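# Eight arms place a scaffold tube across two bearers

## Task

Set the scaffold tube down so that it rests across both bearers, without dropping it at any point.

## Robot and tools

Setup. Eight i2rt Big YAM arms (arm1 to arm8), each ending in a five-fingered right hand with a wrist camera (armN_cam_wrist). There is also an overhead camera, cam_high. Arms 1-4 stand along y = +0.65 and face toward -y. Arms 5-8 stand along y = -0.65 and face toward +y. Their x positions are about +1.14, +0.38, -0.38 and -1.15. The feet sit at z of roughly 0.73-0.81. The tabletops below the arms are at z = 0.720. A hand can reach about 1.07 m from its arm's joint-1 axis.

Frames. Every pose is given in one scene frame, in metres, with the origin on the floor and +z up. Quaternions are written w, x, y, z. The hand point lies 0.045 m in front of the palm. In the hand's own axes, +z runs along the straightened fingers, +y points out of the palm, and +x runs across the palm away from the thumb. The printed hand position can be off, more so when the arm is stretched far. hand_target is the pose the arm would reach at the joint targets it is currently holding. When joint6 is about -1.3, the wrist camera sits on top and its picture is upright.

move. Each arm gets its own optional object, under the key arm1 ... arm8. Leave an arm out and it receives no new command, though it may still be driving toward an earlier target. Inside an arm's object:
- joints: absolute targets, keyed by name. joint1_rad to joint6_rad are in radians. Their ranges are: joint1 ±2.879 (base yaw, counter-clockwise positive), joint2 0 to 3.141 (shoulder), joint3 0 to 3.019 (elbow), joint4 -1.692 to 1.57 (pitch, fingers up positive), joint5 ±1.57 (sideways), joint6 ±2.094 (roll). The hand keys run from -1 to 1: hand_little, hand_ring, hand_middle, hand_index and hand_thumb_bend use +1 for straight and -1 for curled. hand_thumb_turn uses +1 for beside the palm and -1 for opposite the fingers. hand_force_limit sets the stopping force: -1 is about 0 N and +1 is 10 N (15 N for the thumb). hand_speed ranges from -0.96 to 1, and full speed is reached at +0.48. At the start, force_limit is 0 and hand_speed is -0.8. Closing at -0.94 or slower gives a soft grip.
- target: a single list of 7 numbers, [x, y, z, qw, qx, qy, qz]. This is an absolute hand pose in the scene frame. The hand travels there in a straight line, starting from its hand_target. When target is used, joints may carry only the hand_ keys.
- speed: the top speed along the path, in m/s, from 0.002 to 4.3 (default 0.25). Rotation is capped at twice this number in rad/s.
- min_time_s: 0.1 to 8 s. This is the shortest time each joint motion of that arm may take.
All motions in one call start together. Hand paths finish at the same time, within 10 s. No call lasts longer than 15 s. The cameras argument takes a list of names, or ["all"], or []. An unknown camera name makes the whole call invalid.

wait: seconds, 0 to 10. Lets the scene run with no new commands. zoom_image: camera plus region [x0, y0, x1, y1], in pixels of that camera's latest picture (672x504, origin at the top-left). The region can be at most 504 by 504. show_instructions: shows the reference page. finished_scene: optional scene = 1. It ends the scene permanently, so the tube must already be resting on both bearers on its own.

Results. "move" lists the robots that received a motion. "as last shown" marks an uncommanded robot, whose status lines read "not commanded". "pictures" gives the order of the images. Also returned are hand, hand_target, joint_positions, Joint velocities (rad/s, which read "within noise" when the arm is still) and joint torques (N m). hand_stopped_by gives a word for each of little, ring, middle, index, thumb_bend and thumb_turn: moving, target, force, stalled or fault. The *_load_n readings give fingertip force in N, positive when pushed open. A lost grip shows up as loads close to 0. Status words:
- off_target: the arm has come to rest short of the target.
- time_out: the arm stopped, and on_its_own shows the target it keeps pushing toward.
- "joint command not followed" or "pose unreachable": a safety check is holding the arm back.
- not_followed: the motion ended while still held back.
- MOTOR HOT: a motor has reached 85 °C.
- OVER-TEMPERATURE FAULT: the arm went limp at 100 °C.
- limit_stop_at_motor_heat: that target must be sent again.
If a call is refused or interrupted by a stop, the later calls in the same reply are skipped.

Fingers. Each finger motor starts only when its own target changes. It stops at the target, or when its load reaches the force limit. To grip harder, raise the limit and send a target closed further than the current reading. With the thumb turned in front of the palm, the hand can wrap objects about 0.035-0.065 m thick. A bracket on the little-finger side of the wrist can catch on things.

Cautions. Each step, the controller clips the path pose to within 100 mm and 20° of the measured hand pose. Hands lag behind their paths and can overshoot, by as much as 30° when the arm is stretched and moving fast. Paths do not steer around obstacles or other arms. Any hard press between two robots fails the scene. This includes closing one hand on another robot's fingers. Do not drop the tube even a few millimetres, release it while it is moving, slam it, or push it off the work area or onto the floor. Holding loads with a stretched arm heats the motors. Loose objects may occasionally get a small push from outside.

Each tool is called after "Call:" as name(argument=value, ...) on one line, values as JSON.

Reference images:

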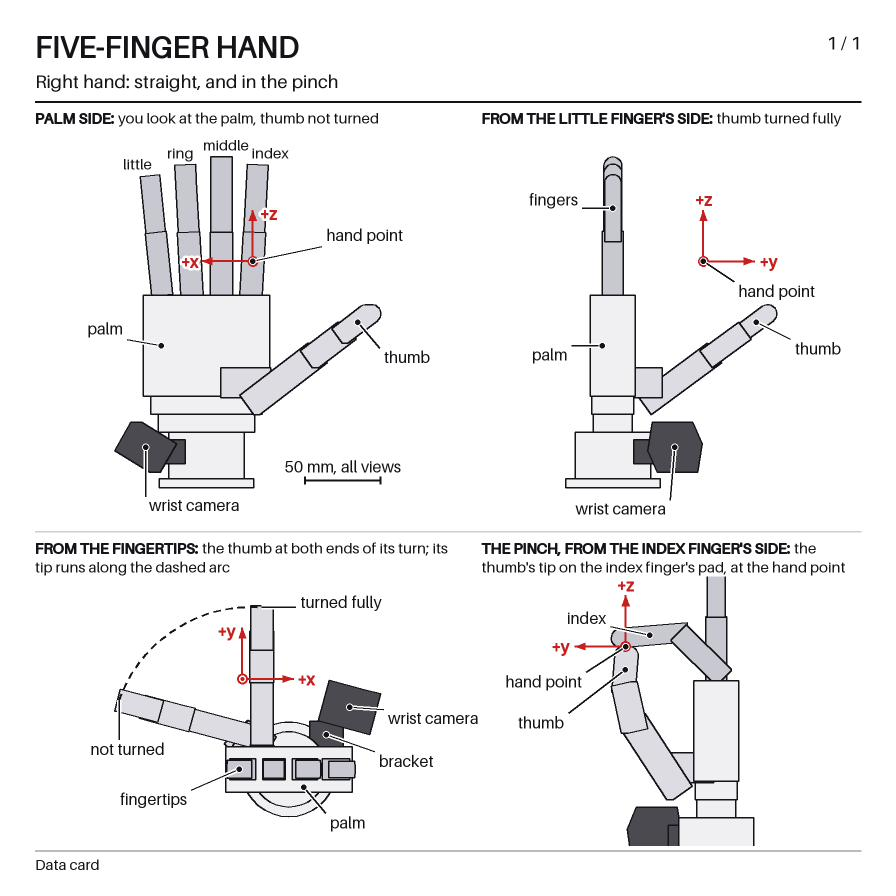

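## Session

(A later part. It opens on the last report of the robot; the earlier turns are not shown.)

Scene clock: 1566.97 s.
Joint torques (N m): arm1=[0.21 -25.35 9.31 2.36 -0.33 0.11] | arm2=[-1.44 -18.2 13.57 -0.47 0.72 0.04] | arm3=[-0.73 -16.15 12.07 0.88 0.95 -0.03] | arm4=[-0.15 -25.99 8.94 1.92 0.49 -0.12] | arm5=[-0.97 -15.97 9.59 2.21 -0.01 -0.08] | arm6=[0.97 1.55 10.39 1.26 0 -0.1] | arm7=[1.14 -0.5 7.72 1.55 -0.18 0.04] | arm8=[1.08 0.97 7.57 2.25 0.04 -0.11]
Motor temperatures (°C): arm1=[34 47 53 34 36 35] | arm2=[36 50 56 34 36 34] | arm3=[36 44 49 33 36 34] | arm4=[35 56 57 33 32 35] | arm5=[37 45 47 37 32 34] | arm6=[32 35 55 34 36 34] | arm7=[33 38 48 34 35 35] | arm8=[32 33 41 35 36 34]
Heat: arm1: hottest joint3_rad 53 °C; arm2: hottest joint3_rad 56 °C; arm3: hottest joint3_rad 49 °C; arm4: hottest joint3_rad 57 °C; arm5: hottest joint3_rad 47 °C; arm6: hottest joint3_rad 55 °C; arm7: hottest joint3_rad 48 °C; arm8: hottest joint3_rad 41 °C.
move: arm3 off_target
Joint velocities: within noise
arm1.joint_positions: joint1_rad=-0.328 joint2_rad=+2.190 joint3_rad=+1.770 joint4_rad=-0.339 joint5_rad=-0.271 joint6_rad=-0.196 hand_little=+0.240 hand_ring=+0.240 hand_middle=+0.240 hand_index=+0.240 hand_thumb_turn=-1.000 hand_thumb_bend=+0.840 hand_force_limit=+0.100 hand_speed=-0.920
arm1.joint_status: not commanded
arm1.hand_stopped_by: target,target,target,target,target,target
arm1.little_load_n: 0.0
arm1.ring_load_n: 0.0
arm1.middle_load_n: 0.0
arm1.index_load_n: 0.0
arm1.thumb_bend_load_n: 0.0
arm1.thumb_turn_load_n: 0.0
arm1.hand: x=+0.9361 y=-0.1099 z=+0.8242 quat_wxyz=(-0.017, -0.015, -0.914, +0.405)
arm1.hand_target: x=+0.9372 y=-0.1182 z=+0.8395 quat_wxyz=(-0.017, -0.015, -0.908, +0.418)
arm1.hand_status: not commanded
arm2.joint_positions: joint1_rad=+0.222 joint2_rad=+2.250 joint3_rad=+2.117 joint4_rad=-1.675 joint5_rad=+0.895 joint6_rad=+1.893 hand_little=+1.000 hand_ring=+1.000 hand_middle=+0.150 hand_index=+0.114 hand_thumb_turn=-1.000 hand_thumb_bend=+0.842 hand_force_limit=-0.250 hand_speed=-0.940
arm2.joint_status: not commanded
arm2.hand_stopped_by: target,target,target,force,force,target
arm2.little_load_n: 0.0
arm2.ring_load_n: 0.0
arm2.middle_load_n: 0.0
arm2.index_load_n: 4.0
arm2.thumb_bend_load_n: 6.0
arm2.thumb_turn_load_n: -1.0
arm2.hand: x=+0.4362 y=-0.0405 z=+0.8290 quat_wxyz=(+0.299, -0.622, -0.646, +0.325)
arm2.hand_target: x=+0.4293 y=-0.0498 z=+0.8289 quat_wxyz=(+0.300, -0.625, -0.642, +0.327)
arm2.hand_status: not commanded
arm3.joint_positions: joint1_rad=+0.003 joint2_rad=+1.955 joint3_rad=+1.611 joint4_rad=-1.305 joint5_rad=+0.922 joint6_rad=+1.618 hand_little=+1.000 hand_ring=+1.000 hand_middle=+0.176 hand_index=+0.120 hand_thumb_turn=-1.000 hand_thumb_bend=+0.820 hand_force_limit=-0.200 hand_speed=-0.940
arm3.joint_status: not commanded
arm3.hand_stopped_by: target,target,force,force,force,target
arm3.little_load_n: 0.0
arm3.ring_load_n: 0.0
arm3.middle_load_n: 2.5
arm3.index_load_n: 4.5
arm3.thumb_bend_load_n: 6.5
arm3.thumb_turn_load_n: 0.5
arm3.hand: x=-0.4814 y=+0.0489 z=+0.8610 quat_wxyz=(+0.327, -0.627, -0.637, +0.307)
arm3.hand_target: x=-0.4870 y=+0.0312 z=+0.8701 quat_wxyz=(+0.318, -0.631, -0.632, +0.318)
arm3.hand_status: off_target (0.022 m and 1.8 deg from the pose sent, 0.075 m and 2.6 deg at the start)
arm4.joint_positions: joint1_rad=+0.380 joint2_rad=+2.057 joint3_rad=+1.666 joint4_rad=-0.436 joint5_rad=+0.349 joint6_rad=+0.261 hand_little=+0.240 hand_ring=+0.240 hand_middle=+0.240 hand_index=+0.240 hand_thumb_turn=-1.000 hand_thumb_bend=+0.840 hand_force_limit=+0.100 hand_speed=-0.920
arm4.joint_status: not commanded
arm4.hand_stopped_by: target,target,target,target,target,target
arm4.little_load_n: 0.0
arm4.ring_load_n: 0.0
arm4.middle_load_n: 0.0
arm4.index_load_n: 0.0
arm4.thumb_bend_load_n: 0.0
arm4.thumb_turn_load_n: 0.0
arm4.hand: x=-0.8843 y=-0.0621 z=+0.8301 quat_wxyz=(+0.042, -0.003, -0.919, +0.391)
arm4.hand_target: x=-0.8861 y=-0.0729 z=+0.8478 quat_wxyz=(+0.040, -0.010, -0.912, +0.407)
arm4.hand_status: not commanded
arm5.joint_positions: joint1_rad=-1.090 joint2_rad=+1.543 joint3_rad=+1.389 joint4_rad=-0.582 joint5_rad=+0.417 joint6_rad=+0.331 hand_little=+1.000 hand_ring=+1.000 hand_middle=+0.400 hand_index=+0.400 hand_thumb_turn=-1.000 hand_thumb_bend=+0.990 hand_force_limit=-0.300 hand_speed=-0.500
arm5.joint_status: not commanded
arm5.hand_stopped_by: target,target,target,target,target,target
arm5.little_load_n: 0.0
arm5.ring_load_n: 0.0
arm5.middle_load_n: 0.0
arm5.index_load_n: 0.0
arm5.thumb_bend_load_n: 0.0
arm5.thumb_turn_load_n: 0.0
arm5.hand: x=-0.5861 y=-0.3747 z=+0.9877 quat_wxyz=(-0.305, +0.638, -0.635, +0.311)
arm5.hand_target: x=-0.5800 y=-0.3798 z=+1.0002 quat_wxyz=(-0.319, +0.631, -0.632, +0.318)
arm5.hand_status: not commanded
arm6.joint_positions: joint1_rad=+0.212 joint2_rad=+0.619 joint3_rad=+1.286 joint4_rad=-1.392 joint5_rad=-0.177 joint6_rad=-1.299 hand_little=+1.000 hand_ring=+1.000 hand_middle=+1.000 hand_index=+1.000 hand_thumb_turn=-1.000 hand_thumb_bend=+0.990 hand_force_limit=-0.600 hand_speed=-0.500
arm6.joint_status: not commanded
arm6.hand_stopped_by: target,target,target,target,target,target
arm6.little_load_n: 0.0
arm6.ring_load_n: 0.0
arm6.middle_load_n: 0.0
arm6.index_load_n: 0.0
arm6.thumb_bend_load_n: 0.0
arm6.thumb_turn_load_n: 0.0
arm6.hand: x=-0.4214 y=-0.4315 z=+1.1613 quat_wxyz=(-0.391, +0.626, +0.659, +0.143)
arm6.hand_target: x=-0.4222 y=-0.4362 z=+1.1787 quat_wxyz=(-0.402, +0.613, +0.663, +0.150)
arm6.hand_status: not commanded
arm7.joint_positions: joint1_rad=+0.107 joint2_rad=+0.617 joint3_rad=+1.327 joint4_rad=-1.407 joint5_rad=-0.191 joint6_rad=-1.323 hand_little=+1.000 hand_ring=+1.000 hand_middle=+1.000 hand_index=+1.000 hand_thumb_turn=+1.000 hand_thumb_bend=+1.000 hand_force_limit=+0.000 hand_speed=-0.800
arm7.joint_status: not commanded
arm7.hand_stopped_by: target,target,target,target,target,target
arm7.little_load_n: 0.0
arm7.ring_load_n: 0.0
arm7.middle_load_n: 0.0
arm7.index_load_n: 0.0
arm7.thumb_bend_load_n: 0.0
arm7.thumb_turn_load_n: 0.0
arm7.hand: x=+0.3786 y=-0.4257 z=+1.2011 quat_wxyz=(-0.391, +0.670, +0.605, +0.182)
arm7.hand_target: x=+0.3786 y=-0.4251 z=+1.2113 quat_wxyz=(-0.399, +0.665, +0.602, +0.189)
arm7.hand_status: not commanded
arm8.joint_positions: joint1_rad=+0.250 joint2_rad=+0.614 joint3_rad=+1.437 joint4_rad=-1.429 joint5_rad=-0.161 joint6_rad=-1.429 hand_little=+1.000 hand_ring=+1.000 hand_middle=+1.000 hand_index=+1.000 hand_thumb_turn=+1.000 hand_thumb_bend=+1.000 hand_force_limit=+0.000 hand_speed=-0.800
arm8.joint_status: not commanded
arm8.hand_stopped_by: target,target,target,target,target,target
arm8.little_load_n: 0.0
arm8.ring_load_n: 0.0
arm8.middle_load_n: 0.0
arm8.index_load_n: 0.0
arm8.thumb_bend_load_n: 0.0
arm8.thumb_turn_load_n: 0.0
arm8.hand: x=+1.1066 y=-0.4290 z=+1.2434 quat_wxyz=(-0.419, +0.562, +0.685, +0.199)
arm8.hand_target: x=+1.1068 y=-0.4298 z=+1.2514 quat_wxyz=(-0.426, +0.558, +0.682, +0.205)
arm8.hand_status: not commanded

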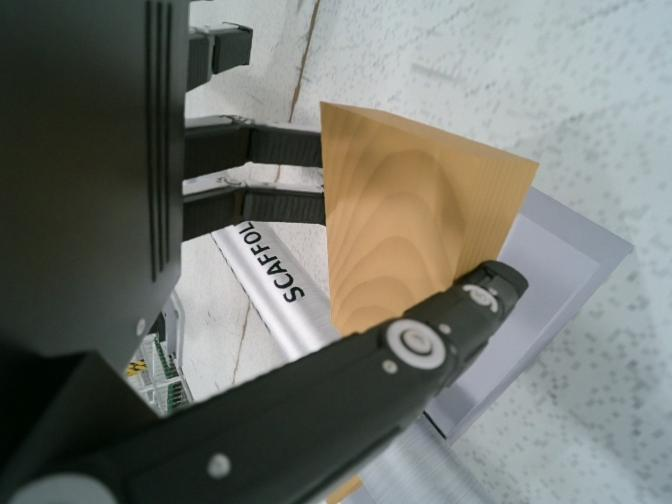

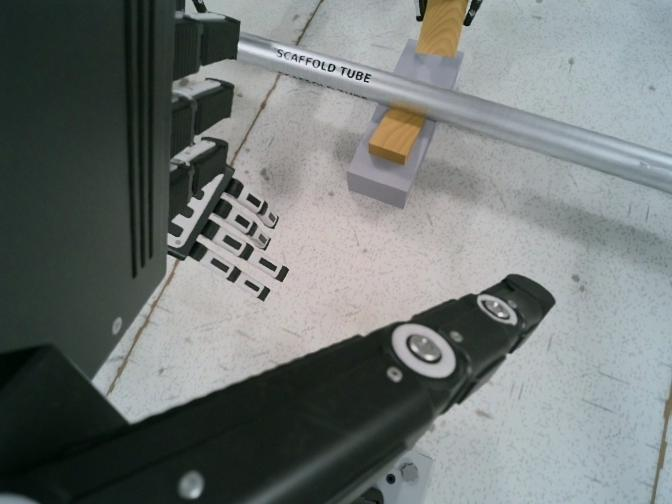

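Call:
move(arm3={"target": [-0.489, 0.004, 0.848, 0.3182, -0.6317, -0.6317, 0.3182], "speed": 0.06}, cameras=["arm3_cam_wrist", "arm6_cam_wrist"])

Call:
zoom_image(camera="arm6_cam_wrist", region=[350, 0, 530, 130])

Scene clock: 1572.83 s.
Joint torques (N m): arm1=[0.38 -25.35 9.25 2.25 -0.32 0.09] | arm2=[-1.38 -18.2 13.57 -0.49 0.72 0.03] | arm3=[-0.73 -17.55 12.04 1.02 0.98 -0.02] | arm4=[-1.2 -25.58 8.85 1.98 0.49 -0.09] | arm5=[-1.14 -15.91 9.78 2.14 -0.03 -0.11] | arm6=[0.97 1.14 10.41 1.05 -0.04 -0.11] | arm7=[1.14 0.09 7.79 1.5 -0.17 0.04] | arm8=[0.5 1.14 7.49 2.45 0.03 -0.09]
Motor temperatures (°C): arm1=[34 47 53 33 36 35] | arm2=[36 50 56 34 36 34] | arm3=[36 45 50 33 36 34] | arm4=[35 56 57 33 32 35] | arm5=[37 45 47 37 32 34] | arm6=[32 35 55 34 36 34] | arm7=[33 38 48 34 35 35] | arm8=[32 33 41 35 36 34]
Heat: arm1: hottest joint3_rad 53 °C; arm2: hottest joint3_rad 56 °C; arm3: hottest joint3_rad 50 °C; arm4: hottest joint3_rad 57 °C; arm5: hottest joint3_rad 47 °C; arm6: hottest joint3_rad 55 °C; arm7: hottest joint3_rad 48 °C; arm8: hottest joint3_rad 41 °C.
move: arm3 off_target
Joint velocities: within noise
arm1, arm2, arm4, arm5, arm6, arm7, arm8: as last shown
arm1.index_load_n: -0.5
arm3.joint_positions: joint1_rad=-0.001 joint2_rad=+2.039 joint3_rad=+1.687 joint4_rad=-1.291 joint5_rad=+0.922 joint6_rad=+1.610 hand_little=+1.000 hand_ring=+1.000 hand_middle=+0.176 hand_index=+0.120 hand_thumb_turn=-1.000 hand_thumb_bend=+0.820 hand_force_limit=-0.200 hand_speed=-0.940
arm3.joint_status: not commanded
arm3.hand_stopped_by: target,target,force,force,force,target
arm3.little_load_n: 0.0
arm3.ring_load_n: 0.0
arm3.middle_load_n: 2.5
arm3.index_load_n: 4.5
arm3.thumb_bend_load_n: 6.0
arm3.thumb_turn_load_n: 1.0
arm3.hand: x=-0.4830 y=+0.0228 z=+0.8398 quat_wxyz=(+0.327, -0.626, -0.638, +0.307)
arm3.hand_target: x=-0.4890 y=+0.0051 z=+0.8484 quat_wxyz=(+0.318, -0.631, -0.632, +0.318)
arm3.hand_status: off_target (0.021 m and 1.9 deg from the pose sent, 0.047 m and 1.8 deg at the start)
arm6.thumb_turn_load_n: 0.5

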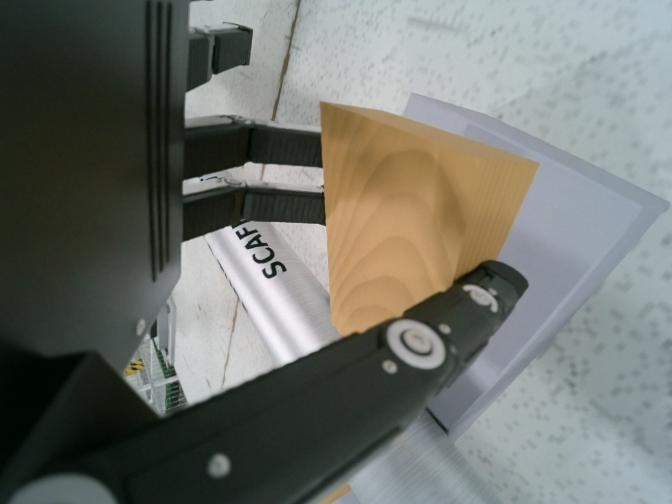

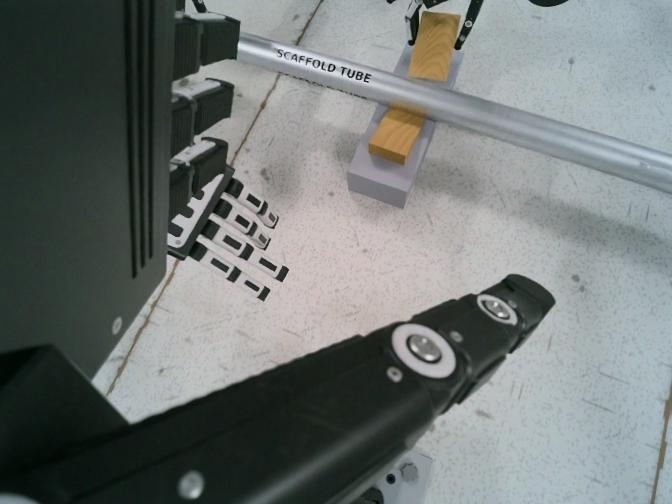

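Scaled by 2.800.

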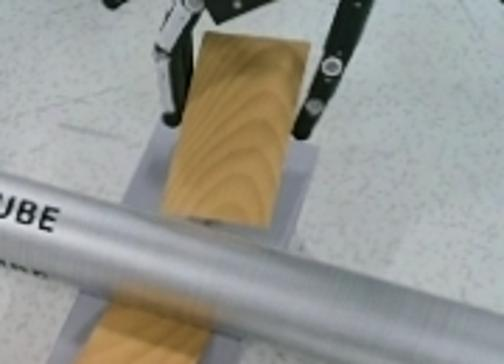

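Call:
move(arm3={"target": [-0.489, 0.006, 0.828, 0.3182, -0.6317, -0.6317, 0.3182], "speed": 0.05}, cameras=["arm3_cam_wrist", "arm6_cam_wrist"])

Call:
zoom_image(camera="arm6_cam_wrist", region=[350, 0, 530, 130])

Scene clock: 1575.97 s.
Joint torques (N m): arm1=[0.26 -25.29 9.32 2.37 -0.34 0.11] | arm2=[-1.38 -18.2 13.57 -0.47 0.71 0.04] | arm3=[-0.91 -16.38 9.55 1.47 0.95 0.08] | arm4=[-0.26 -25.7 8.83 1.84 0.51 -0.12] | arm5=[-0.44 -15.97 9.69 2.29 0 -0.1] | arm6=[1.14 0.67 10.33 1.14 0.06 -0.06] | arm7=[1.14 0.03 7.65 1.51 -0.15 0] | arm8=[0.56 0.62 7.43 2.29 0.04 -0.1]
Motor temperatures (°C): arm1=[34 47 53 33 36 35] | arm2=[36 50 56 34 36 34] | arm3=[36 45 50 33 36 34] | arm4=[35 56 57 33 32 35] | arm5=[37 45 47 37 32 34] | arm6=[32 35 56 34 36 34] | arm7=[33 38 48 34 35 35] | arm8=[32 33 41 35 36 34]
Heat: arm1: hottest joint3_rad 53 °C; arm2: hottest joint3_rad 56 °C; arm3: hottest joint3_rad 50 °C; arm4: hottest joint3_rad 57 °C; arm5: hottest joint3_rad 47 °C; arm6: hottest joint3_rad 56 °C; arm7: hottest joint3_rad 48 °C; arm8: hottest joint3_rad 41 °C.
move: arm3 off_target
Joint velocities: within noise
arm1, arm2, arm4, arm5, arm6, arm7, arm8: as last shown
arm1.index_load_n: 0.0
arm2.index_load_n: 4.5
arm3.joint_positions: joint1_rad=-0.001 joint2_rad=+2.052 joint3_rad=+1.687 joint4_rad=-1.259 joint5_rad=+0.922 joint6_rad=+1.598 hand_little=+1.000 hand_ring=+1.000 hand_middle=+0.176 hand_index=+0.120 hand_thumb_turn=-1.000 hand_thumb_bend=+0.820 hand_force_limit=-0.200 hand_speed=-0.940
arm3.joint_status: not commanded
arm3.hand_stopped_by: target,target,force,force,force,target
arm3.little_load_n: 0.0
arm3.ring_load_n: 0.0
arm3.middle_load_n: 2.5
arm3.index_load_n: 4.5
arm3.thumb_bend_load_n: 6.5
arm3.thumb_turn_load_n: 0.0
arm3.hand: x=-0.4829 y=+0.0167 z=+0.8323 quat_wxyz=(+0.323, -0.626, -0.639, +0.311)
arm3.hand_target: x=-0.4889 y=+0.0069 z=+0.8277 quat_wxyz=(+0.319, -0.629, -0.634, +0.317)
arm3.hand_status: off_target (0.013 m and 1.4 deg from the pose sent, 0.021 m and 1.9 deg at the start)

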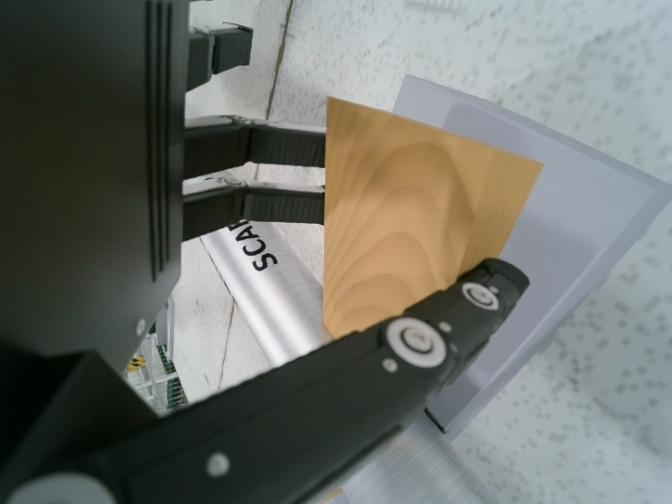

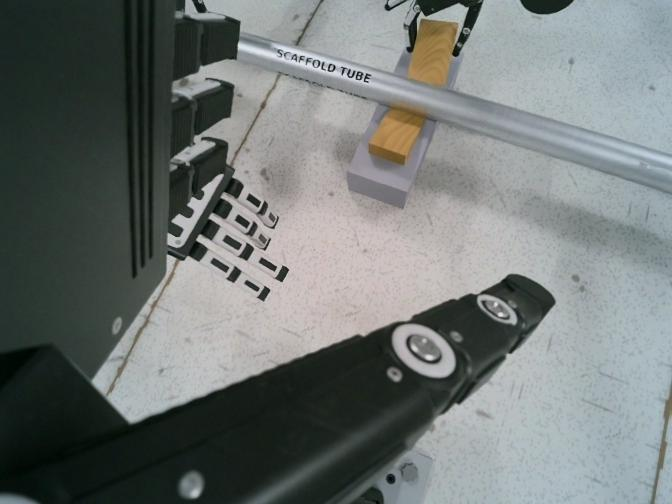

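Scaled by 2.800.

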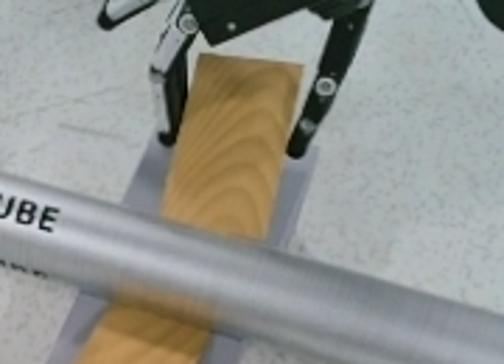

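Call:
move(arm3={"target": [-0.489, 0.032, 0.846, 0.3182, -0.6317, -0.6317, 0.3182], "speed": 0.05}, cameras=["arm3_cam_wrist", "arm6_cam_wrist"])

Call:
zoom_image(camera="arm6_cam_wrist", region=[350, 0, 530, 130])

Scene clock: 1582.00 s.
Joint torques (N m): arm1=[0.62 -25.41 9.29 2.3 -0.33 0.09] | arm2=[-1.44 -18.14 13.57 -0.47 0.72 0.03] | arm3=[-0.67 -18.49 6.94 1.21 0.95 0.13] | arm4=[-0.44 -25.76 8.51 1.76 0.52 -0.15] | arm5=[-0.79 -15.62 9.76 2.09 -0.02 -0.1] | arm6=[1.85 0.73 10.41 1.13 -0.08 -0.07] | arm7=[0.91 -0.09 7.57 1.47 -0.15 0.01] | arm8=[0.38 1.03 7.46 2.43 0.06 -0.11]
Motor temperatures (°C): arm1=[34 47 53 33 36 35] | arm2=[36 50 56 34 36 34] | arm3=[36 44 49 33 36 34] | arm4=[35 56 57 33 32 35] | arm5=[37 45 47 37 32 34] | arm6=[32 35 56 34 36 34] | arm7=[33 38 48 34 35 35] | arm8=[32 33 41 35 36 34]
Heat: arm1: hottest joint3_rad 53 °C; arm2: hottest joint3_rad 56 °C; arm3: hottest joint3_rad 49 °C; arm4: hottest joint3_rad 57 °C; arm5: hottest joint3_rad 47 °C; arm6: hottest joint3_rad 56 °C; arm7: hottest joint3_rad 48 °C; arm8: hottest joint3_rad 41 °C.
move: arm3 done
Joint velocities: within noise
arm1, arm2, arm4, arm5, arm6, arm7, arm8: as last shown
arm2.index_load_n: 4.0
arm2.thumb_turn_load_n: -1.5
arm3.joint_positions: joint1_rad=-0.001 joint2_rad=+1.995 joint3_rad=+1.637 joint4_rad=-1.251 joint5_rad=+0.922 joint6_rad=+1.598 hand_little=+1.000 hand_ring=+1.000 hand_middle=+0.176 hand_index=+0.120 hand_thumb_turn=-1.000 hand_thumb_bend=+0.820 hand_force_limit=-0.200 hand_speed=-0.940
arm3.joint_status: not commanded
arm3.hand_stopped_by: target,target,force,force,force,target
arm3.little_load_n: 0.0
arm3.ring_load_n: 0.0
arm3.middle_load_n: 1.5
arm3.index_load_n: 5.0
arm3.thumb_bend_load_n: 6.5
arm3.thumb_turn_load_n: 0.5
arm3.hand: x=-0.4832 y=+0.0302 z=+0.8479 quat_wxyz=(+0.318, -0.628, -0.636, +0.315)
arm3.hand_target: x=-0.4889 y=+0.0321 z=+0.8460 quat_wxyz=(+0.318, -0.632, -0.632, +0.318)
arm3.hand_status: done (0.006 m and 0.8 deg from the pose sent, 0.021 m and 1.4 deg at the start)

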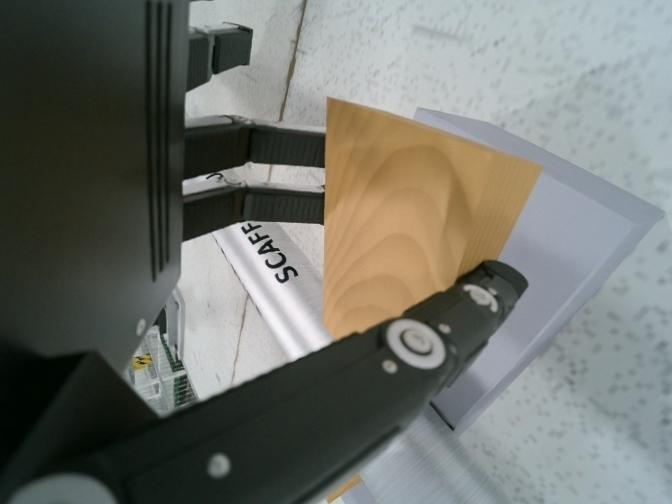

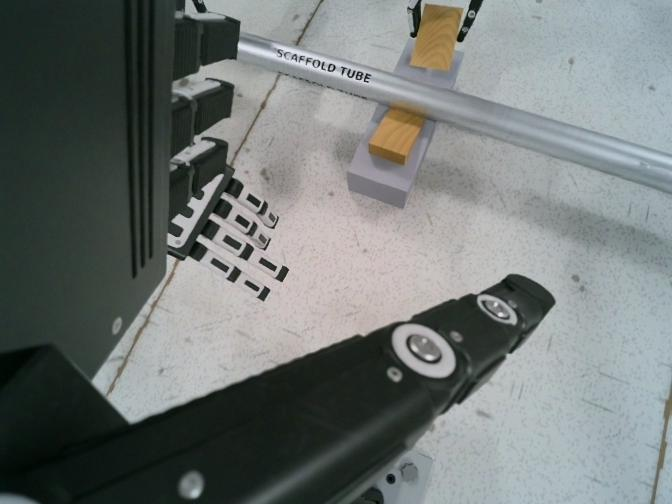

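Scaled by 2.800.

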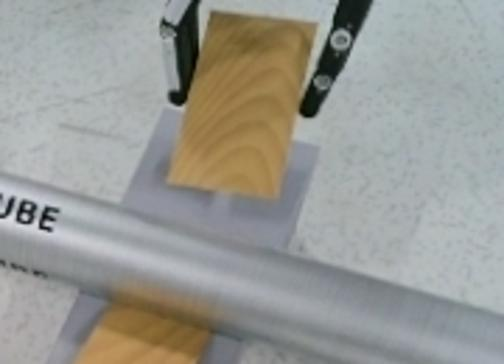

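Call:
move(arm3={"target": [-0.489, 0.030, 0.822, 0.3182, -0.6317, -0.6317, 0.3182], "speed": 0.05}, cameras=["arm3_cam_wrist", "arm6_cam_wrist"])

Call:
zoom_image(camera="arm6_cam_wrist", region=[350, 0, 530, 130])

Scene clock: 1586.57 s.
Joint torques (N m): arm1=[0.09 -25.35 9.31 2.28 -0.33 0.11] | arm2=[-1.38 -18.2 13.57 -0.47 0.72 0.03] | arm3=[-0.73 -16.62 6.97 1.09 0.93 0.14] | arm4=[-1.08 -26.23 9.1 1.99 0.46 -0.09] | arm5=[-0.62 -15.44 9.69 2.21 -0.01 -0.1] | arm6=[0.56 1.03 10.41 1.1 -0.03 0.03] | arm7=[1.67 -0.44 7.57 1.37 -0.18 0.03] | arm8=[0.44 1.14 7.5 2.37 0.05 -0.12]
Motor temperatures (°C): arm1=[34 47 53 33 36 35] | arm2=[36 50 56 34 36 34] | arm3=[36 45 48 33 36 34] | arm4=[35 56 57 33 32 35] | arm5=[37 45 47 37 32 34] | arm6=[32 35 56 34 36 34] | arm7=[33 38 48 34 35 35] | arm8=[32 33 41 35 36 34]
Heat: arm1: hottest joint3_rad 53 °C; arm2: hottest joint3_rad 56 °C; arm3: hottest joint3_rad 48 °C; arm4: hottest joint3_rad 57 °C; arm5: hottest joint3_rad 47 °C; arm6: hottest joint3_rad 56 °C; arm7: hottest joint3_rad 48 °C; arm8: hottest joint3_rad 41 °C.
move: arm3 off_target
Joint velocities: within noise
arm1, arm2, arm4, arm5, arm6, arm7, arm8: as last shown
arm2.thumb_turn_load_n: -1.0
arm3.joint_positions: joint1_rad=-0.001 joint2_rad=+2.000 joint3_rad=+1.614 joint4_rad=-1.199 joint5_rad=+0.922 joint6_rad=+1.598 hand_little=+1.000 hand_ring=+1.000 hand_middle=+0.176 hand_index=+0.120 hand_thumb_turn=-1.000 hand_thumb_bend=+0.820 hand_force_limit=-0.200 hand_speed=-0.940
arm3.joint_status: not commanded
arm3.hand_stopped_by: target,target,force,force,force,target
arm3.little_load_n: 0.0
arm3.ring_load_n: 0.0
arm3.middle_load_n: 1.5
arm3.index_load_n: 4.5
arm3.thumb_bend_load_n: 6.0
arm3.thumb_turn_load_n: 0.5
arm3.hand: x=-0.4831 y=+0.0265 z=+0.8375 quat_wxyz=(+0.310, -0.632, -0.633, +0.323)
arm3.hand_target: x=-0.4889 y=+0.0300 z=+0.8224 quat_wxyz=(+0.318, -0.632, -0.631, +0.318)
arm3.hand_status: off_target (0.017 m and 1.1 deg from the pose sent, 0.027 m and 0.8 deg at the start)
arm5.thumb_bend_load_n: -0.5
arm6.thumb_turn_load_n: 0.0

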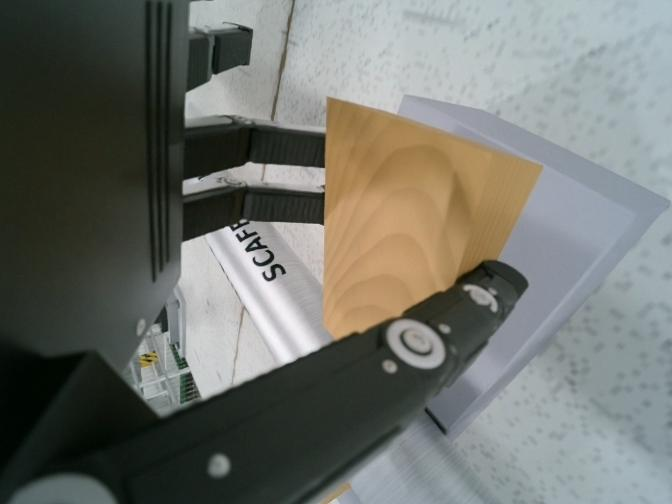

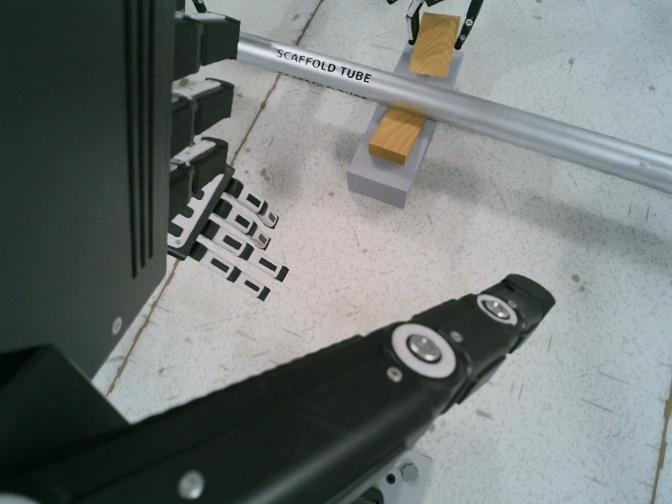

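Scaled by 2.800.

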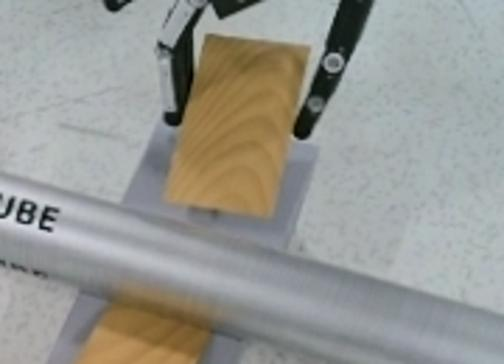

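Call:
move(arm3={"target": [-0.489, 0.028, 0.806, 0.3182, -0.6317, -0.6317, 0.3182], "speed": 0.05}, cameras=["arm3_cam_wrist", "arm6_cam_wrist"])

Call:
zoom_image(camera="arm6_cam_wrist", region=[350, 0, 530, 130])

Scene clock: 1588.67 s.
Joint torques (N m): arm1=[0.26 -25.41 9.35 2.32 -0.32 0.11] | arm2=[-1.38 -18.2 13.57 -0.47 0.71 0.03] | arm3=[-0.26 -16.85 7.12 1.22 0.96 0.19] | arm4=[-0.67 -25.99 9.02 1.85 0.5 -0.12] | arm5=[-1.03 -16.03 9.73 2.26 0.01 -0.1] | arm6=[1.38 1.9 10.22 1.36 -0.07 -0.11] | arm7=[1.38 0.21 7.66 1.36 -0.15 0.02] | arm8=[0.67 0.5 7.54 2.33 0.06 -0.12]
Motor temperatures (°C): arm1=[34 47 53 33 36 35] | arm2=[36 50 56 34 36 34] | arm3=[36 45 48 33 36 34] | arm4=[35 56 57 33 32 35] | arm5=[37 45 47 37 32 34] | arm6=[32 35 56 34 36 34] | arm7=[33 38 48 34 35 35] | arm8=[32 33 41 35 36 34]
Heat: arm1: hottest joint3_rad 53 °C; arm2: hottest joint3_rad 56 °C; arm3: hottest joint3_rad 48 °C; arm4: hottest joint3_rad 57 °C; arm5: hottest joint3_rad 47 °C; arm6: hottest joint3_rad 56 °C; arm7: hottest joint3_rad 48 °C; arm8: hottest joint3_rad 41 °C.
move: arm3 off_target
Joint velocities: within noise
arm1, arm2, arm4, arm5, arm6, arm7, arm8: as last shown
arm1.middle_load_n: -0.5
arm2.thumb_turn_load_n: -1.5
arm3.joint_positions: joint1_rad=-0.001 joint2_rad=+2.025 joint3_rad=+1.604 joint4_rad=-1.170 joint5_rad=+0.922 joint6_rad=+1.598 hand_little=+1.000 hand_ring=+1.000 hand_middle=+0.176 hand_index=+0.120 hand_thumb_turn=-1.000 hand_thumb_bend=+0.820 hand_force_limit=-0.200 hand_speed=-0.940
arm3.joint_status: not commanded
arm3.hand_stopped_by: target,target,force,force,force,target
arm3.little_load_n: 0.0
arm3.ring_load_n: 0.0
arm3.middle_load_n: 1.5
arm3.index_load_n: 5.0
arm3.thumb_bend_load_n: 6.0
arm3.thumb_turn_load_n: 0.5
arm3.hand: x=-0.4832 y=+0.0252 z=+0.8194 quat_wxyz=(+0.312, -0.631, -0.634, +0.321)
arm3.hand_target: x=-0.4889 y=+0.0285 z=+0.8062 quat_wxyz=(+0.318, -0.631, -0.632, +0.318)
arm3.hand_status: off_target (0.015 m and 0.8 deg from the pose sent, 0.032 m and 1.1 deg at the start)
arm4.index_load_n: 0.5
arm5.thumb_bend_load_n: 0.0
arm5.thumb_turn_load_n: -0.5

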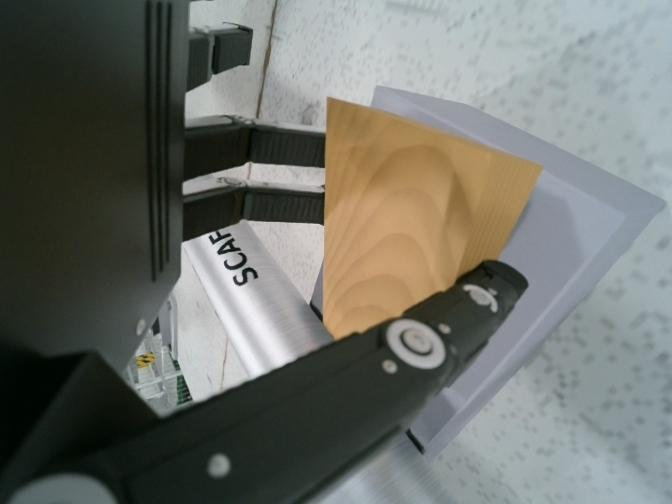

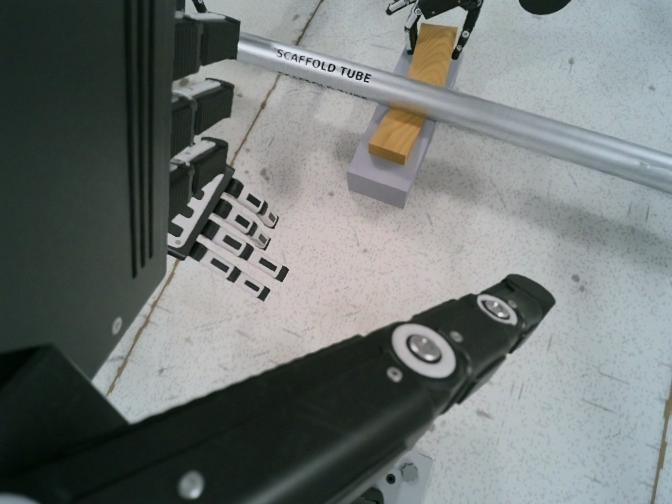

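Scaled by 2.800.

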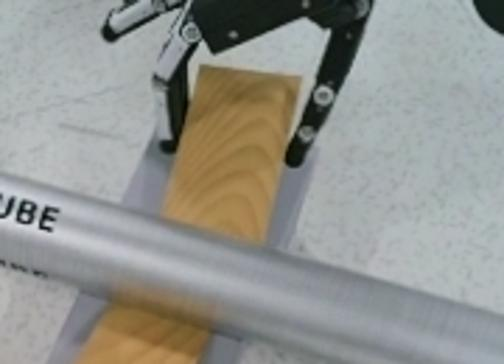

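Call:
move(arm3={"target": [-0.489, 0.030, 0.796, 0.3182, -0.6317, -0.6317, 0.3182], "speed": 0.04}, cameras=["arm3_cam_wrist", "arm6_cam_wrist"])

Call:
zoom_image(camera="arm6_cam_wrist", region=[350, 0, 530, 130])

Scene clock: 1592.27 s.
Joint torques (N m): arm1=[0.26 -25.58 9.31 2.28 -0.32 0.08] | arm2=[-1.44 -18.2 13.56 -0.47 0.71 0.03] | arm3=[0.03 -16.79 6.9 1.35 0.93 0.15] | arm4=[0.03 -26.52 8.94 1.76 0.53 -0.17] | arm5=[-0.5 -16.15 9.63 2.24 -0.01 -0.11] | arm6=[1.79 0.62 10.24 1.14 -0.1 -0.07] | arm7=[1.44 -0.26 7.62 1.5 -0.15 0.01] | arm8=[0.56 0.67 7.47 2.29 0.09 -0.11]
Motor temperatures (°C): arm1=[34 47 53 33 36 35] | arm2=[36 50 56 34 36 34] | arm3=[36 45 48 33 37 34] | arm4=[35 56 57 33 32 35] | arm5=[37 45 47 37 32 34] | arm6=[32 35 56 34 36 34] | arm7=[33 38 48 34 35 35] | arm8=[32 33 41 35 36 34]
Heat: arm1: hottest joint3_rad 53 °C; arm2: hottest joint3_rad 56 °C; arm3: hottest joint3_rad 48 °C; arm4: hottest joint3_rad 57 °C; arm5: hottest joint3_rad 47 °C; arm6: hottest joint3_rad 56 °C; arm7: hottest joint3_rad 48 °C; arm8: hottest joint3_rad 41 °C.
move: arm3 off_target
Joint velocities: within noise
arm1, arm2, arm4, arm5, arm6, arm7, arm8: as last shown
arm1.middle_load_n: 0.0
arm2.thumb_bend_load_n: 5.5
arm2.thumb_turn_load_n: -0.5
arm3.joint_positions: joint1_rad=-0.001 joint2_rad=+2.029 joint3_rad=+1.587 joint4_rad=-1.144 joint5_rad=+0.922 joint6_rad=+1.598 hand_little=+1.000 hand_ring=+1.000 hand_middle=+0.176 hand_index=+0.120 hand_thumb_turn=-1.000 hand_thumb_bend=+0.820 hand_force_limit=-0.200 hand_speed=-0.940
arm3.joint_status: not commanded
arm3.hand_stopped_by: target,target,force,force,force,target
arm3.little_load_n: 0.5
arm3.ring_load_n: 0.0
arm3.middle_load_n: 1.5
arm3.index_load_n: 5.0
arm3.thumb_bend_load_n: 6.0
arm3.thumb_turn_load_n: 0.5
arm3.hand: x=-0.4833 y=+0.0258 z=+0.8115 quat_wxyz=(+0.310, -0.632, -0.633, +0.323)
arm3.hand_target: x=-0.4889 y=+0.0300 z=+0.7964 quat_wxyz=(+0.318, -0.632, -0.631, +0.318)
arm3.hand_status: off_target (0.017 m and 1.1 deg from the pose sent, 0.025 m and 0.8 deg at the start)
arm4.index_load_n: 0.0
arm4.thumb_turn_load_n: 0.5
arm5.thumb_turn_load_n: 0.0
arm6.thumb_bend_load_n: -0.5
arm6.thumb_turn_load_n: 0.5

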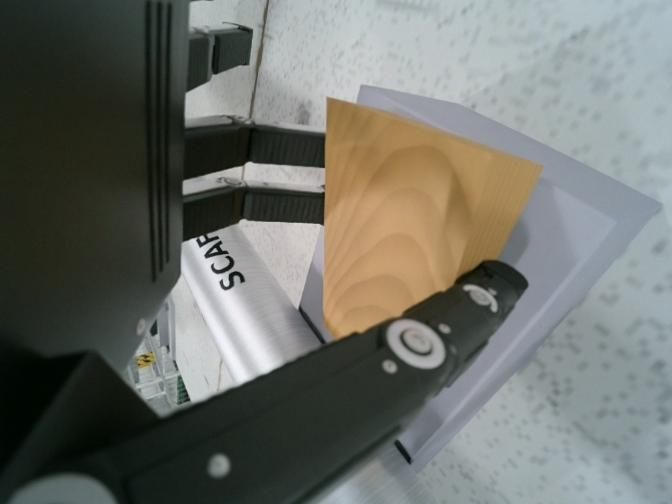

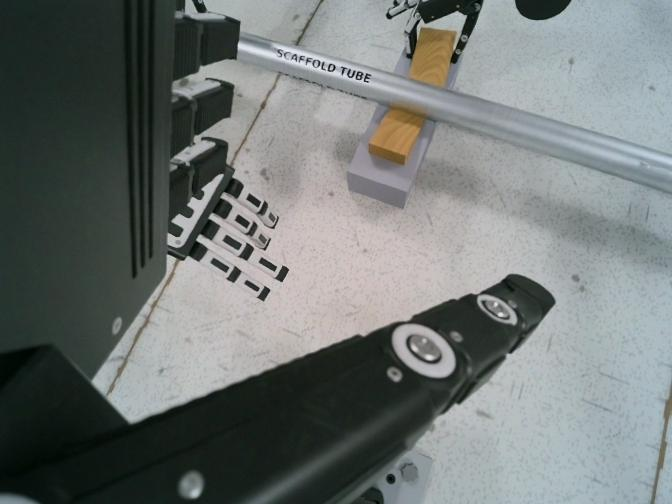

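Scaled by 2.800.

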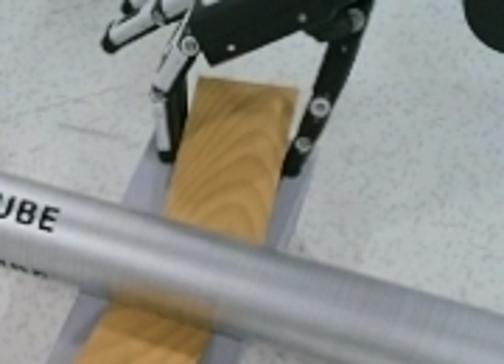

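Call:
move(arm3={"target": [-0.489, 0.031, 0.788, 0.3182, -0.6317, -0.6317, 0.3182], "speed": 0.04}, cameras=["arm3_cam_wrist", "arm6_cam_wrist"])

Call:
zoom_image(camera="arm6_cam_wrist", region=[350, 0, 530, 130])

Scene clock: 1594.87 s.
Joint torques (N m): arm1=[0.21 -25.11 9.26 2.29 -0.32 0.09] | arm2=[-1.44 -18.2 13.57 -0.47 0.71 0.03] | arm3=[-0.09 -16.26 6.46 1.33 0.78 0.15] | arm4=[-0.26 -25.82 8.88 1.63 0.52 -0.08] | arm5=[-1.14 -15.91 9.68 2.32 0 -0.07] | arm6=[1.26 0.67 10.45 1.33 -0.04 -0.06] | arm7=[1.26 0.03 7.57 1.59 -0.18 -0.02] | arm8=[0.56 1.49 7.54 2.3 0.04 -0.11]
Motor temperatures (°C): arm1=[34 47 53 33 36 35] | arm2=[36 50 56 34 36 34] | arm3=[36 45 48 33 37 34] | arm4=[35 56 57 33 32 35] | arm5=[37 45 47 37 32 34] | arm6=[32 35 56 34 36 34] | arm7=[33 38 48 34 35 35] | arm8=[32 33 41 35 36 34]
Heat: arm1: hottest joint3_rad 53 °C; arm2: hottest joint3_rad 56 °C; arm3: hottest joint3_rad 48 °C; arm4: hottest joint3_rad 57 °C; arm5: hottest joint3_rad 47 °C; arm6: hottest joint3_rad 56 °C; arm7: hottest joint3_rad 48 °C; arm8: hottest joint3_rad 41 °C.
move: arm3 off_target
Joint velocities: within noise
arm1, arm2, arm4, arm5, arm6, arm7, arm8: as last shown
arm2.thumb_bend_load_n: 6.0
arm2.thumb_turn_load_n: -1.0
arm3.joint_positions: joint1_rad=-0.001 joint2_rad=+2.029 joint3_rad=+1.580 joint4_rad=-1.132 joint5_rad=+0.926 joint6_rad=+1.598 hand_little=+1.000 hand_ring=+1.000 hand_middle=+0.176 hand_index=+0.120 hand_thumb_turn=-1.000 hand_thumb_bend=+0.820 hand_force_limit=-0.200 hand_speed=-0.940
arm3.joint_status: not commanded
arm3.hand_stopped_by: target,target,force,force,force,target
arm3.little_load_n: 0.0
arm3.ring_load_n: 0.0
arm3.middle_load_n: 1.5
arm3.index_load_n: 4.5
arm3.thumb_bend_load_n: 6.0
arm3.thumb_turn_load_n: 0.5
arm3.hand: x=-0.4840 y=+0.0260 z=+0.8093 quat_wxyz=(+0.310, -0.632, -0.631, +0.325)
arm3.hand_target: x=-0.4890 y=+0.0319 z=+0.7885 quat_wxyz=(+0.319, -0.631, -0.631, +0.318)
arm3.hand_status: off_target (0.022 m and 1.2 deg from the pose sent, 0.025 m and 1.1 deg at the start)
arm4.thumb_turn_load_n: 0.0
arm6.index_load_n: 0.5
arm6.thumb_bend_load_n: 0.0
arm6.thumb_turn_load_n: 0.0

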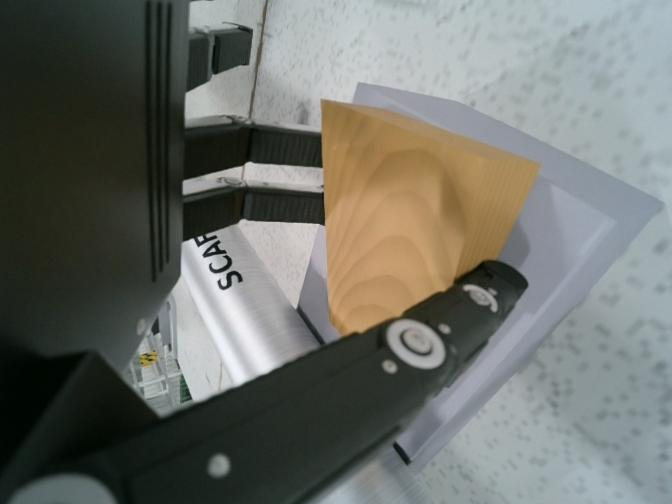

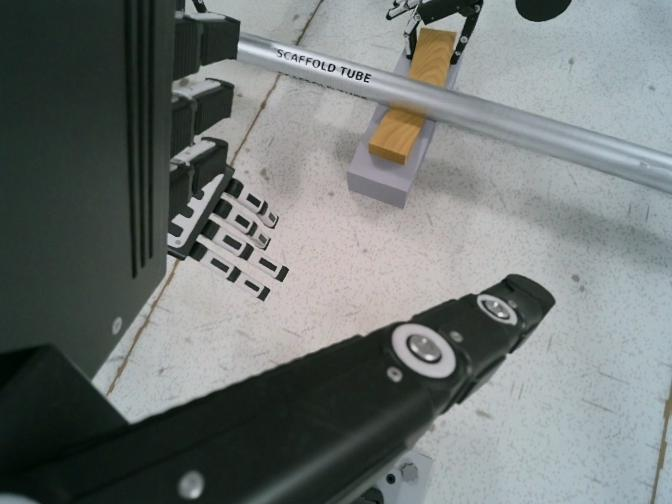

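Scaled by 2.800.

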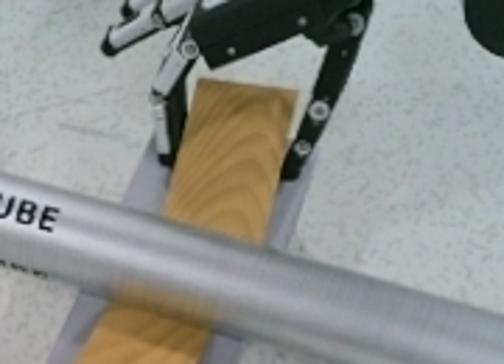

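Call:
move(arm3={"target": [-0.489, 0.0, 0.795, 0.3182, -0.6317, -0.6317, 0.3182], "speed": 0.04}, cameras=["arm3_cam_wrist", "arm6_cam_wrist", "arm4_cam_wrist"])

Call:
zoom_image(camera="arm6_cam_wrist", region=[350, 0, 530, 130])

Scene clock: 1598.47 s.
Joint torques (N m): arm1=[0.21 -25.41 9.24 2.33 -0.32 0.09] | arm2=[-1.44 -18.2 13.57 -0.47 0.72 0.04] | arm3=[-0.79 -15.09 11.22 0.65 0.27 0.09] | arm4=[-1.03 -25.58 8.84 1.84 0.51 -0.14] | arm5=[-0.26 -15.79 9.7 2.36 0.04 -0.09] | arm6=[1.14 0.97 10.21 1.22 -0.06 -0.09] | arm7=[1.44 -0.15 7.61 1.61 -0.17 0.02] | arm8=[0.56 1.61 7.43 2.45 0.06 -0.12]
Motor temperatures (°C): arm1=[34 47 53 33 36 35] | arm2=[36 50 56 34 36 34] | arm3=[36 45 48 33 36 34] | arm4=[35 56 57 33 32 35] | arm5=[37 45 47 37 32 34] | arm6=[32 35 56 34 36 34] | arm7=[33 38 48 34 35 35] | arm8=[32 33 41 35 36 34]
Heat: arm1: hottest joint3_rad 53 °C; arm2: hottest joint3_rad 56 °C; arm3: hottest joint3_rad 48 °C; arm4: hottest joint3_rad 57 °C; arm5: hottest joint3_rad 47 °C; arm6: hottest joint3_rad 56 °C; arm7: hottest joint3_rad 48 °C; arm8: hottest joint3_rad 41 °C.
move: arm3 off_target
Joint velocities: within noise
arm1.joint_positions: joint1_rad=-0.328 joint2_rad=+2.190 joint3_rad=+1.770 joint4_rad=-0.339 joint5_rad=-0.271 joint6_rad=-0.196 hand_little=+0.240 hand_ring=+0.240 hand_middle=+0.240 hand_index=+0.240 hand_thumb_turn=-1.000 hand_thumb_bend=+0.840 hand_force_limit=+0.100 hand_speed=-0.920
arm1.joint_status: not commanded
arm1.hand_stopped_by: target,target,target,target,target,target
arm1.little_load_n: 0.0
arm1.ring_load_n: 0.0
arm1.middle_load_n: 0.0
arm1.index_load_n: -0.5
arm1.thumb_bend_load_n: 0.0
arm1.thumb_turn_load_n: 0.0
arm1.hand: x=+0.9361 y=-0.1099 z=+0.8242 quat_wxyz=(-0.017, -0.015, -0.914, +0.405)
arm1.hand_target: x=+0.9372 y=-0.1182 z=+0.8395 quat_wxyz=(-0.017, -0.015, -0.908, +0.418)
arm1.hand_status: not commanded
arm2.joint_positions: joint1_rad=+0.222 joint2_rad=+2.250 joint3_rad=+2.117 joint4_rad=-1.675 joint5_rad=+0.895 joint6_rad=+1.893 hand_little=+1.000 hand_ring=+1.000 hand_middle=+0.150 hand_index=+0.114 hand_thumb_turn=-1.000 hand_thumb_bend=+0.842 hand_force_limit=-0.250 hand_speed=-0.940
arm2.joint_status: not commanded
arm2.hand_stopped_by: target,target,target,force,force,target
arm2.little_load_n: 0.0
arm2.ring_load_n: 0.5
arm2.middle_load_n: 0.0
arm2.index_load_n: 4.0
arm2.thumb_bend_load_n: 5.5
arm2.thumb_turn_load_n: -1.5
arm2.hand: x=+0.4362 y=-0.0405 z=+0.8290 quat_wxyz=(+0.299, -0.622, -0.646, +0.325)
arm2.hand_target: x=+0.4293 y=-0.0498 z=+0.8289 quat_wxyz=(+0.300, -0.625, -0.642, +0.327)
arm2.hand_status: not commanded
arm3.joint_positions: joint1_rad=-0.002 joint2_rad=+2.077 joint3_rad=+1.651 joint4_rad=-1.167 joint5_rad=+0.937 joint6_rad=+1.598 hand_little=+1.000 hand_ring=+1.000 hand_middle=+0.176 hand_index=+0.120 hand_thumb_turn=-1.000 hand_thumb_bend=+0.820 hand_force_limit=-0.200 hand_speed=-0.940
arm3.joint_status: not commanded
arm3.hand_stopped_by: target,target,force,force,force,target
arm3.little_load_n: 0.0
arm3.ring_load_n: 0.0
arm3.middle_load_n: 1.5
arm3.index_load_n: 5.0
arm3.thumb_bend_load_n: 6.0
arm3.thumb_turn_load_n: 0.5
arm3.hand: x=-0.4862 y=+0.0103 z=+0.8077 quat_wxyz=(+0.317, -0.629, -0.631, +0.325)
arm3.hand_target: x=-0.4887 y=+0.0007 z=+0.7949 quat_wxyz=(+0.317, -0.632, -0.632, +0.318)
arm3.hand_status: off_target (0.017 m and 0.9 deg from the pose sent, 0.030 m and 1.2 deg at the start)
arm4.joint_positions: joint1_rad=+0.380 joint2_rad=+2.057 joint3_rad=+1.666 joint4_rad=-0.436 joint5_rad=+0.349 joint6_rad=+0.261 hand_little=+0.240 hand_ring=+0.240 hand_middle=+0.240 hand_index=+0.240 hand_thumb_turn=-1.000 hand_thumb_bend=+0.840 hand_force_limit=+0.100 hand_speed=-0.920
arm4.joint_status: not commanded
arm4.hand_stopped_by: target,target,target,target,target,target
arm4.little_load_n: 0.0
arm4.ring_load_n: 0.0
arm4.middle_load_n: 0.0
arm4.index_load_n: 0.0
arm4.thumb_bend_load_n: 0.0
arm4.thumb_turn_load_n: 0.0
arm4.hand: x=-0.8843 y=-0.0621 z=+0.8301 quat_wxyz=(+0.042, -0.003, -0.919, +0.391)
arm4.hand_target: x=-0.8861 y=-0.0729 z=+0.8478 quat_wxyz=(+0.040, -0.010, -0.912, +0.407)
arm4.hand_status: not commanded
arm5.joint_positions: joint1_rad=-1.090 joint2_rad=+1.543 joint3_rad=+1.389 joint4_rad=-0.582 joint5_rad=+0.417 joint6_rad=+0.331 hand_little=+1.000 hand_ring=+1.000 hand_middle=+0.400 hand_index=+0.400 hand_thumb_turn=-1.000 hand_thumb_bend=+0.990 hand_force_limit=-0.300 hand_speed=-0.500
arm5.joint_status: not commanded
arm5.hand_stopped_by: target,target,target,target,target,target
arm5.little_load_n: 0.0
arm5.ring_load_n: 0.0
arm5.middle_load_n: 0.0
arm5.index_load_n: 0.0
arm5.thumb_bend_load_n: 0.0
arm5.thumb_turn_load_n: 0.0
arm5.hand: x=-0.5861 y=-0.3747 z=+0.9877 quat_wxyz=(-0.305, +0.638, -0.635, +0.311)
arm5.hand_target: x=-0.5800 y=-0.3798 z=+1.0002 quat_wxyz=(-0.319, +0.631, -0.632, +0.318)
arm5.hand_status: not commanded
arm6.joint_positions: joint1_rad=+0.212 joint2_rad=+0.619 joint3_rad=+1.286 joint4_rad=-1.392 joint5_rad=-0.177 joint6_rad=-1.299 hand_little=+1.000 hand_ring=+1.000 hand_middle=+1.000 hand_index=+1.000 hand_thumb_turn=-1.000 hand_thumb_bend=+0.990 hand_force_limit=-0.600 hand_speed=-0.500
arm6.joint_status: not commanded
arm6.hand_stopped_by: target,target,target,target,target,target
arm6.little_load_n: 0.0
arm6.ring_load_n: 0.0
arm6.middle_load_n: 0.0
arm6.index_load_n: 0.0
arm6.thumb_bend_load_n: 0.0
arm6.thumb_turn_load_n: 0.0
arm6.hand: x=-0.4214 y=-0.4315 z=+1.1613 quat_wxyz=(-0.391, +0.626, +0.659, +0.143)
arm6.hand_target: x=-0.4222 y=-0.4362 z=+1.1787 quat_wxyz=(-0.402, +0.613, +0.663, +0.150)
arm6.hand_status: not commanded
arm7.joint_positions: joint1_rad=+0.107 joint2_rad=+0.617 joint3_rad=+1.327 joint4_rad=-1.407 joint5_rad=-0.191 joint6_rad=-1.323 hand_little=+1.000 hand_ring=+1.000 hand_middle=+1.000 hand_index=+1.000 hand_thumb_turn=+1.000 hand_thumb_bend=+1.000 hand_force_limit=+0.000 hand_speed=-0.800
arm7.joint_status: not commanded
arm7.hand_stopped_by: target,target,target,target,target,target
arm7.little_load_n: 0.0
arm7.ring_load_n: 0.0
arm7.middle_load_n: 0.0
arm7.index_load_n: 0.0
arm7.thumb_bend_load_n: 0.0
arm7.thumb_turn_load_n: 0.0
arm7.hand: x=+0.3786 y=-0.4257 z=+1.2011 quat_wxyz=(-0.391, +0.670, +0.605, +0.182)
arm7.hand_target: x=+0.3786 y=-0.4251 z=+1.2113 quat_wxyz=(-0.399, +0.665, +0.602, +0.189)
arm7.hand_status: not commanded
arm8.joint_positions: joint1_rad=+0.250 joint2_rad=+0.614 joint3_rad=+1.437 joint4_rad=-1.429 joint5_rad=-0.161 joint6_rad=-1.429 hand_little=+1.000 hand_ring=+1.000 hand_middle=+1.000 hand_index=+1.000 hand_thumb_turn=+1.000 hand_thumb_bend=+1.000 hand_force_limit=+0.000 hand_speed=-0.800
arm8.joint_status: not commanded
arm8.hand_stopped_by: target,target,target,target,target,target
arm8.little_load_n: 0.0
arm8.ring_load_n: 0.0
arm8.middle_load_n: 0.0
arm8.index_load_n: 0.0
arm8.thumb_bend_load_n: 0.0
arm8.thumb_turn_load_n: 0.0
arm8.hand: x=+1.1066 y=-0.4290 z=+1.2434 quat_wxyz=(-0.419, +0.562, +0.685, +0.199)
arm8.hand_target: x=+1.1068 y=-0.4298 z=+1.2514 quat_wxyz=(-0.426, +0.558, +0.682, +0.205)
arm8.hand_status: not commanded
pictures: arm3_cam_wrist, arm4_cam_wrist, arm6_cam_wrist

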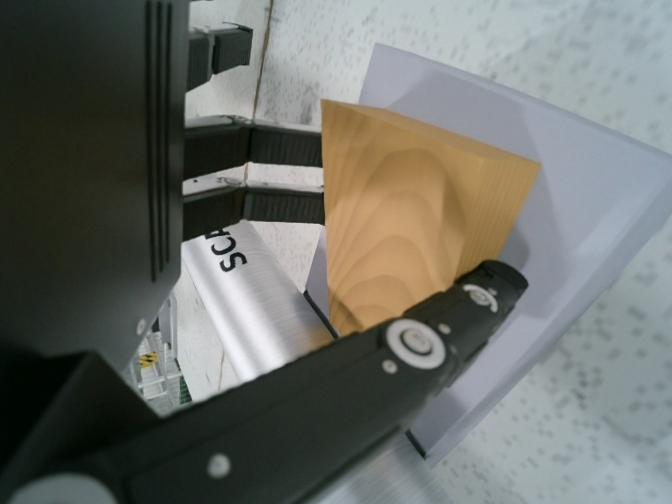

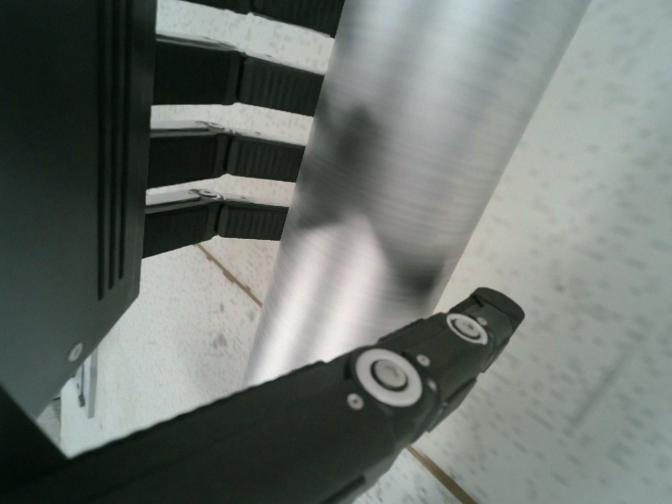

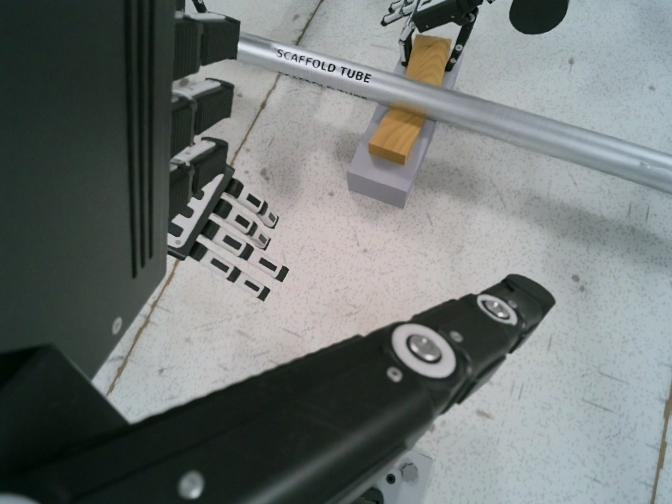

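Scaled by 2.800.

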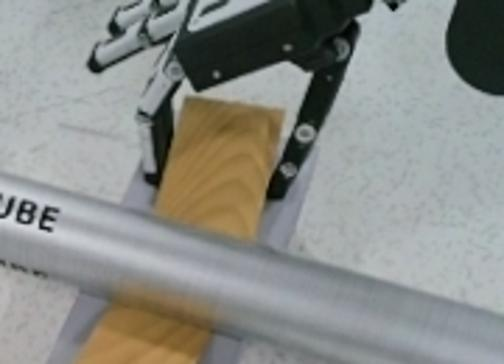

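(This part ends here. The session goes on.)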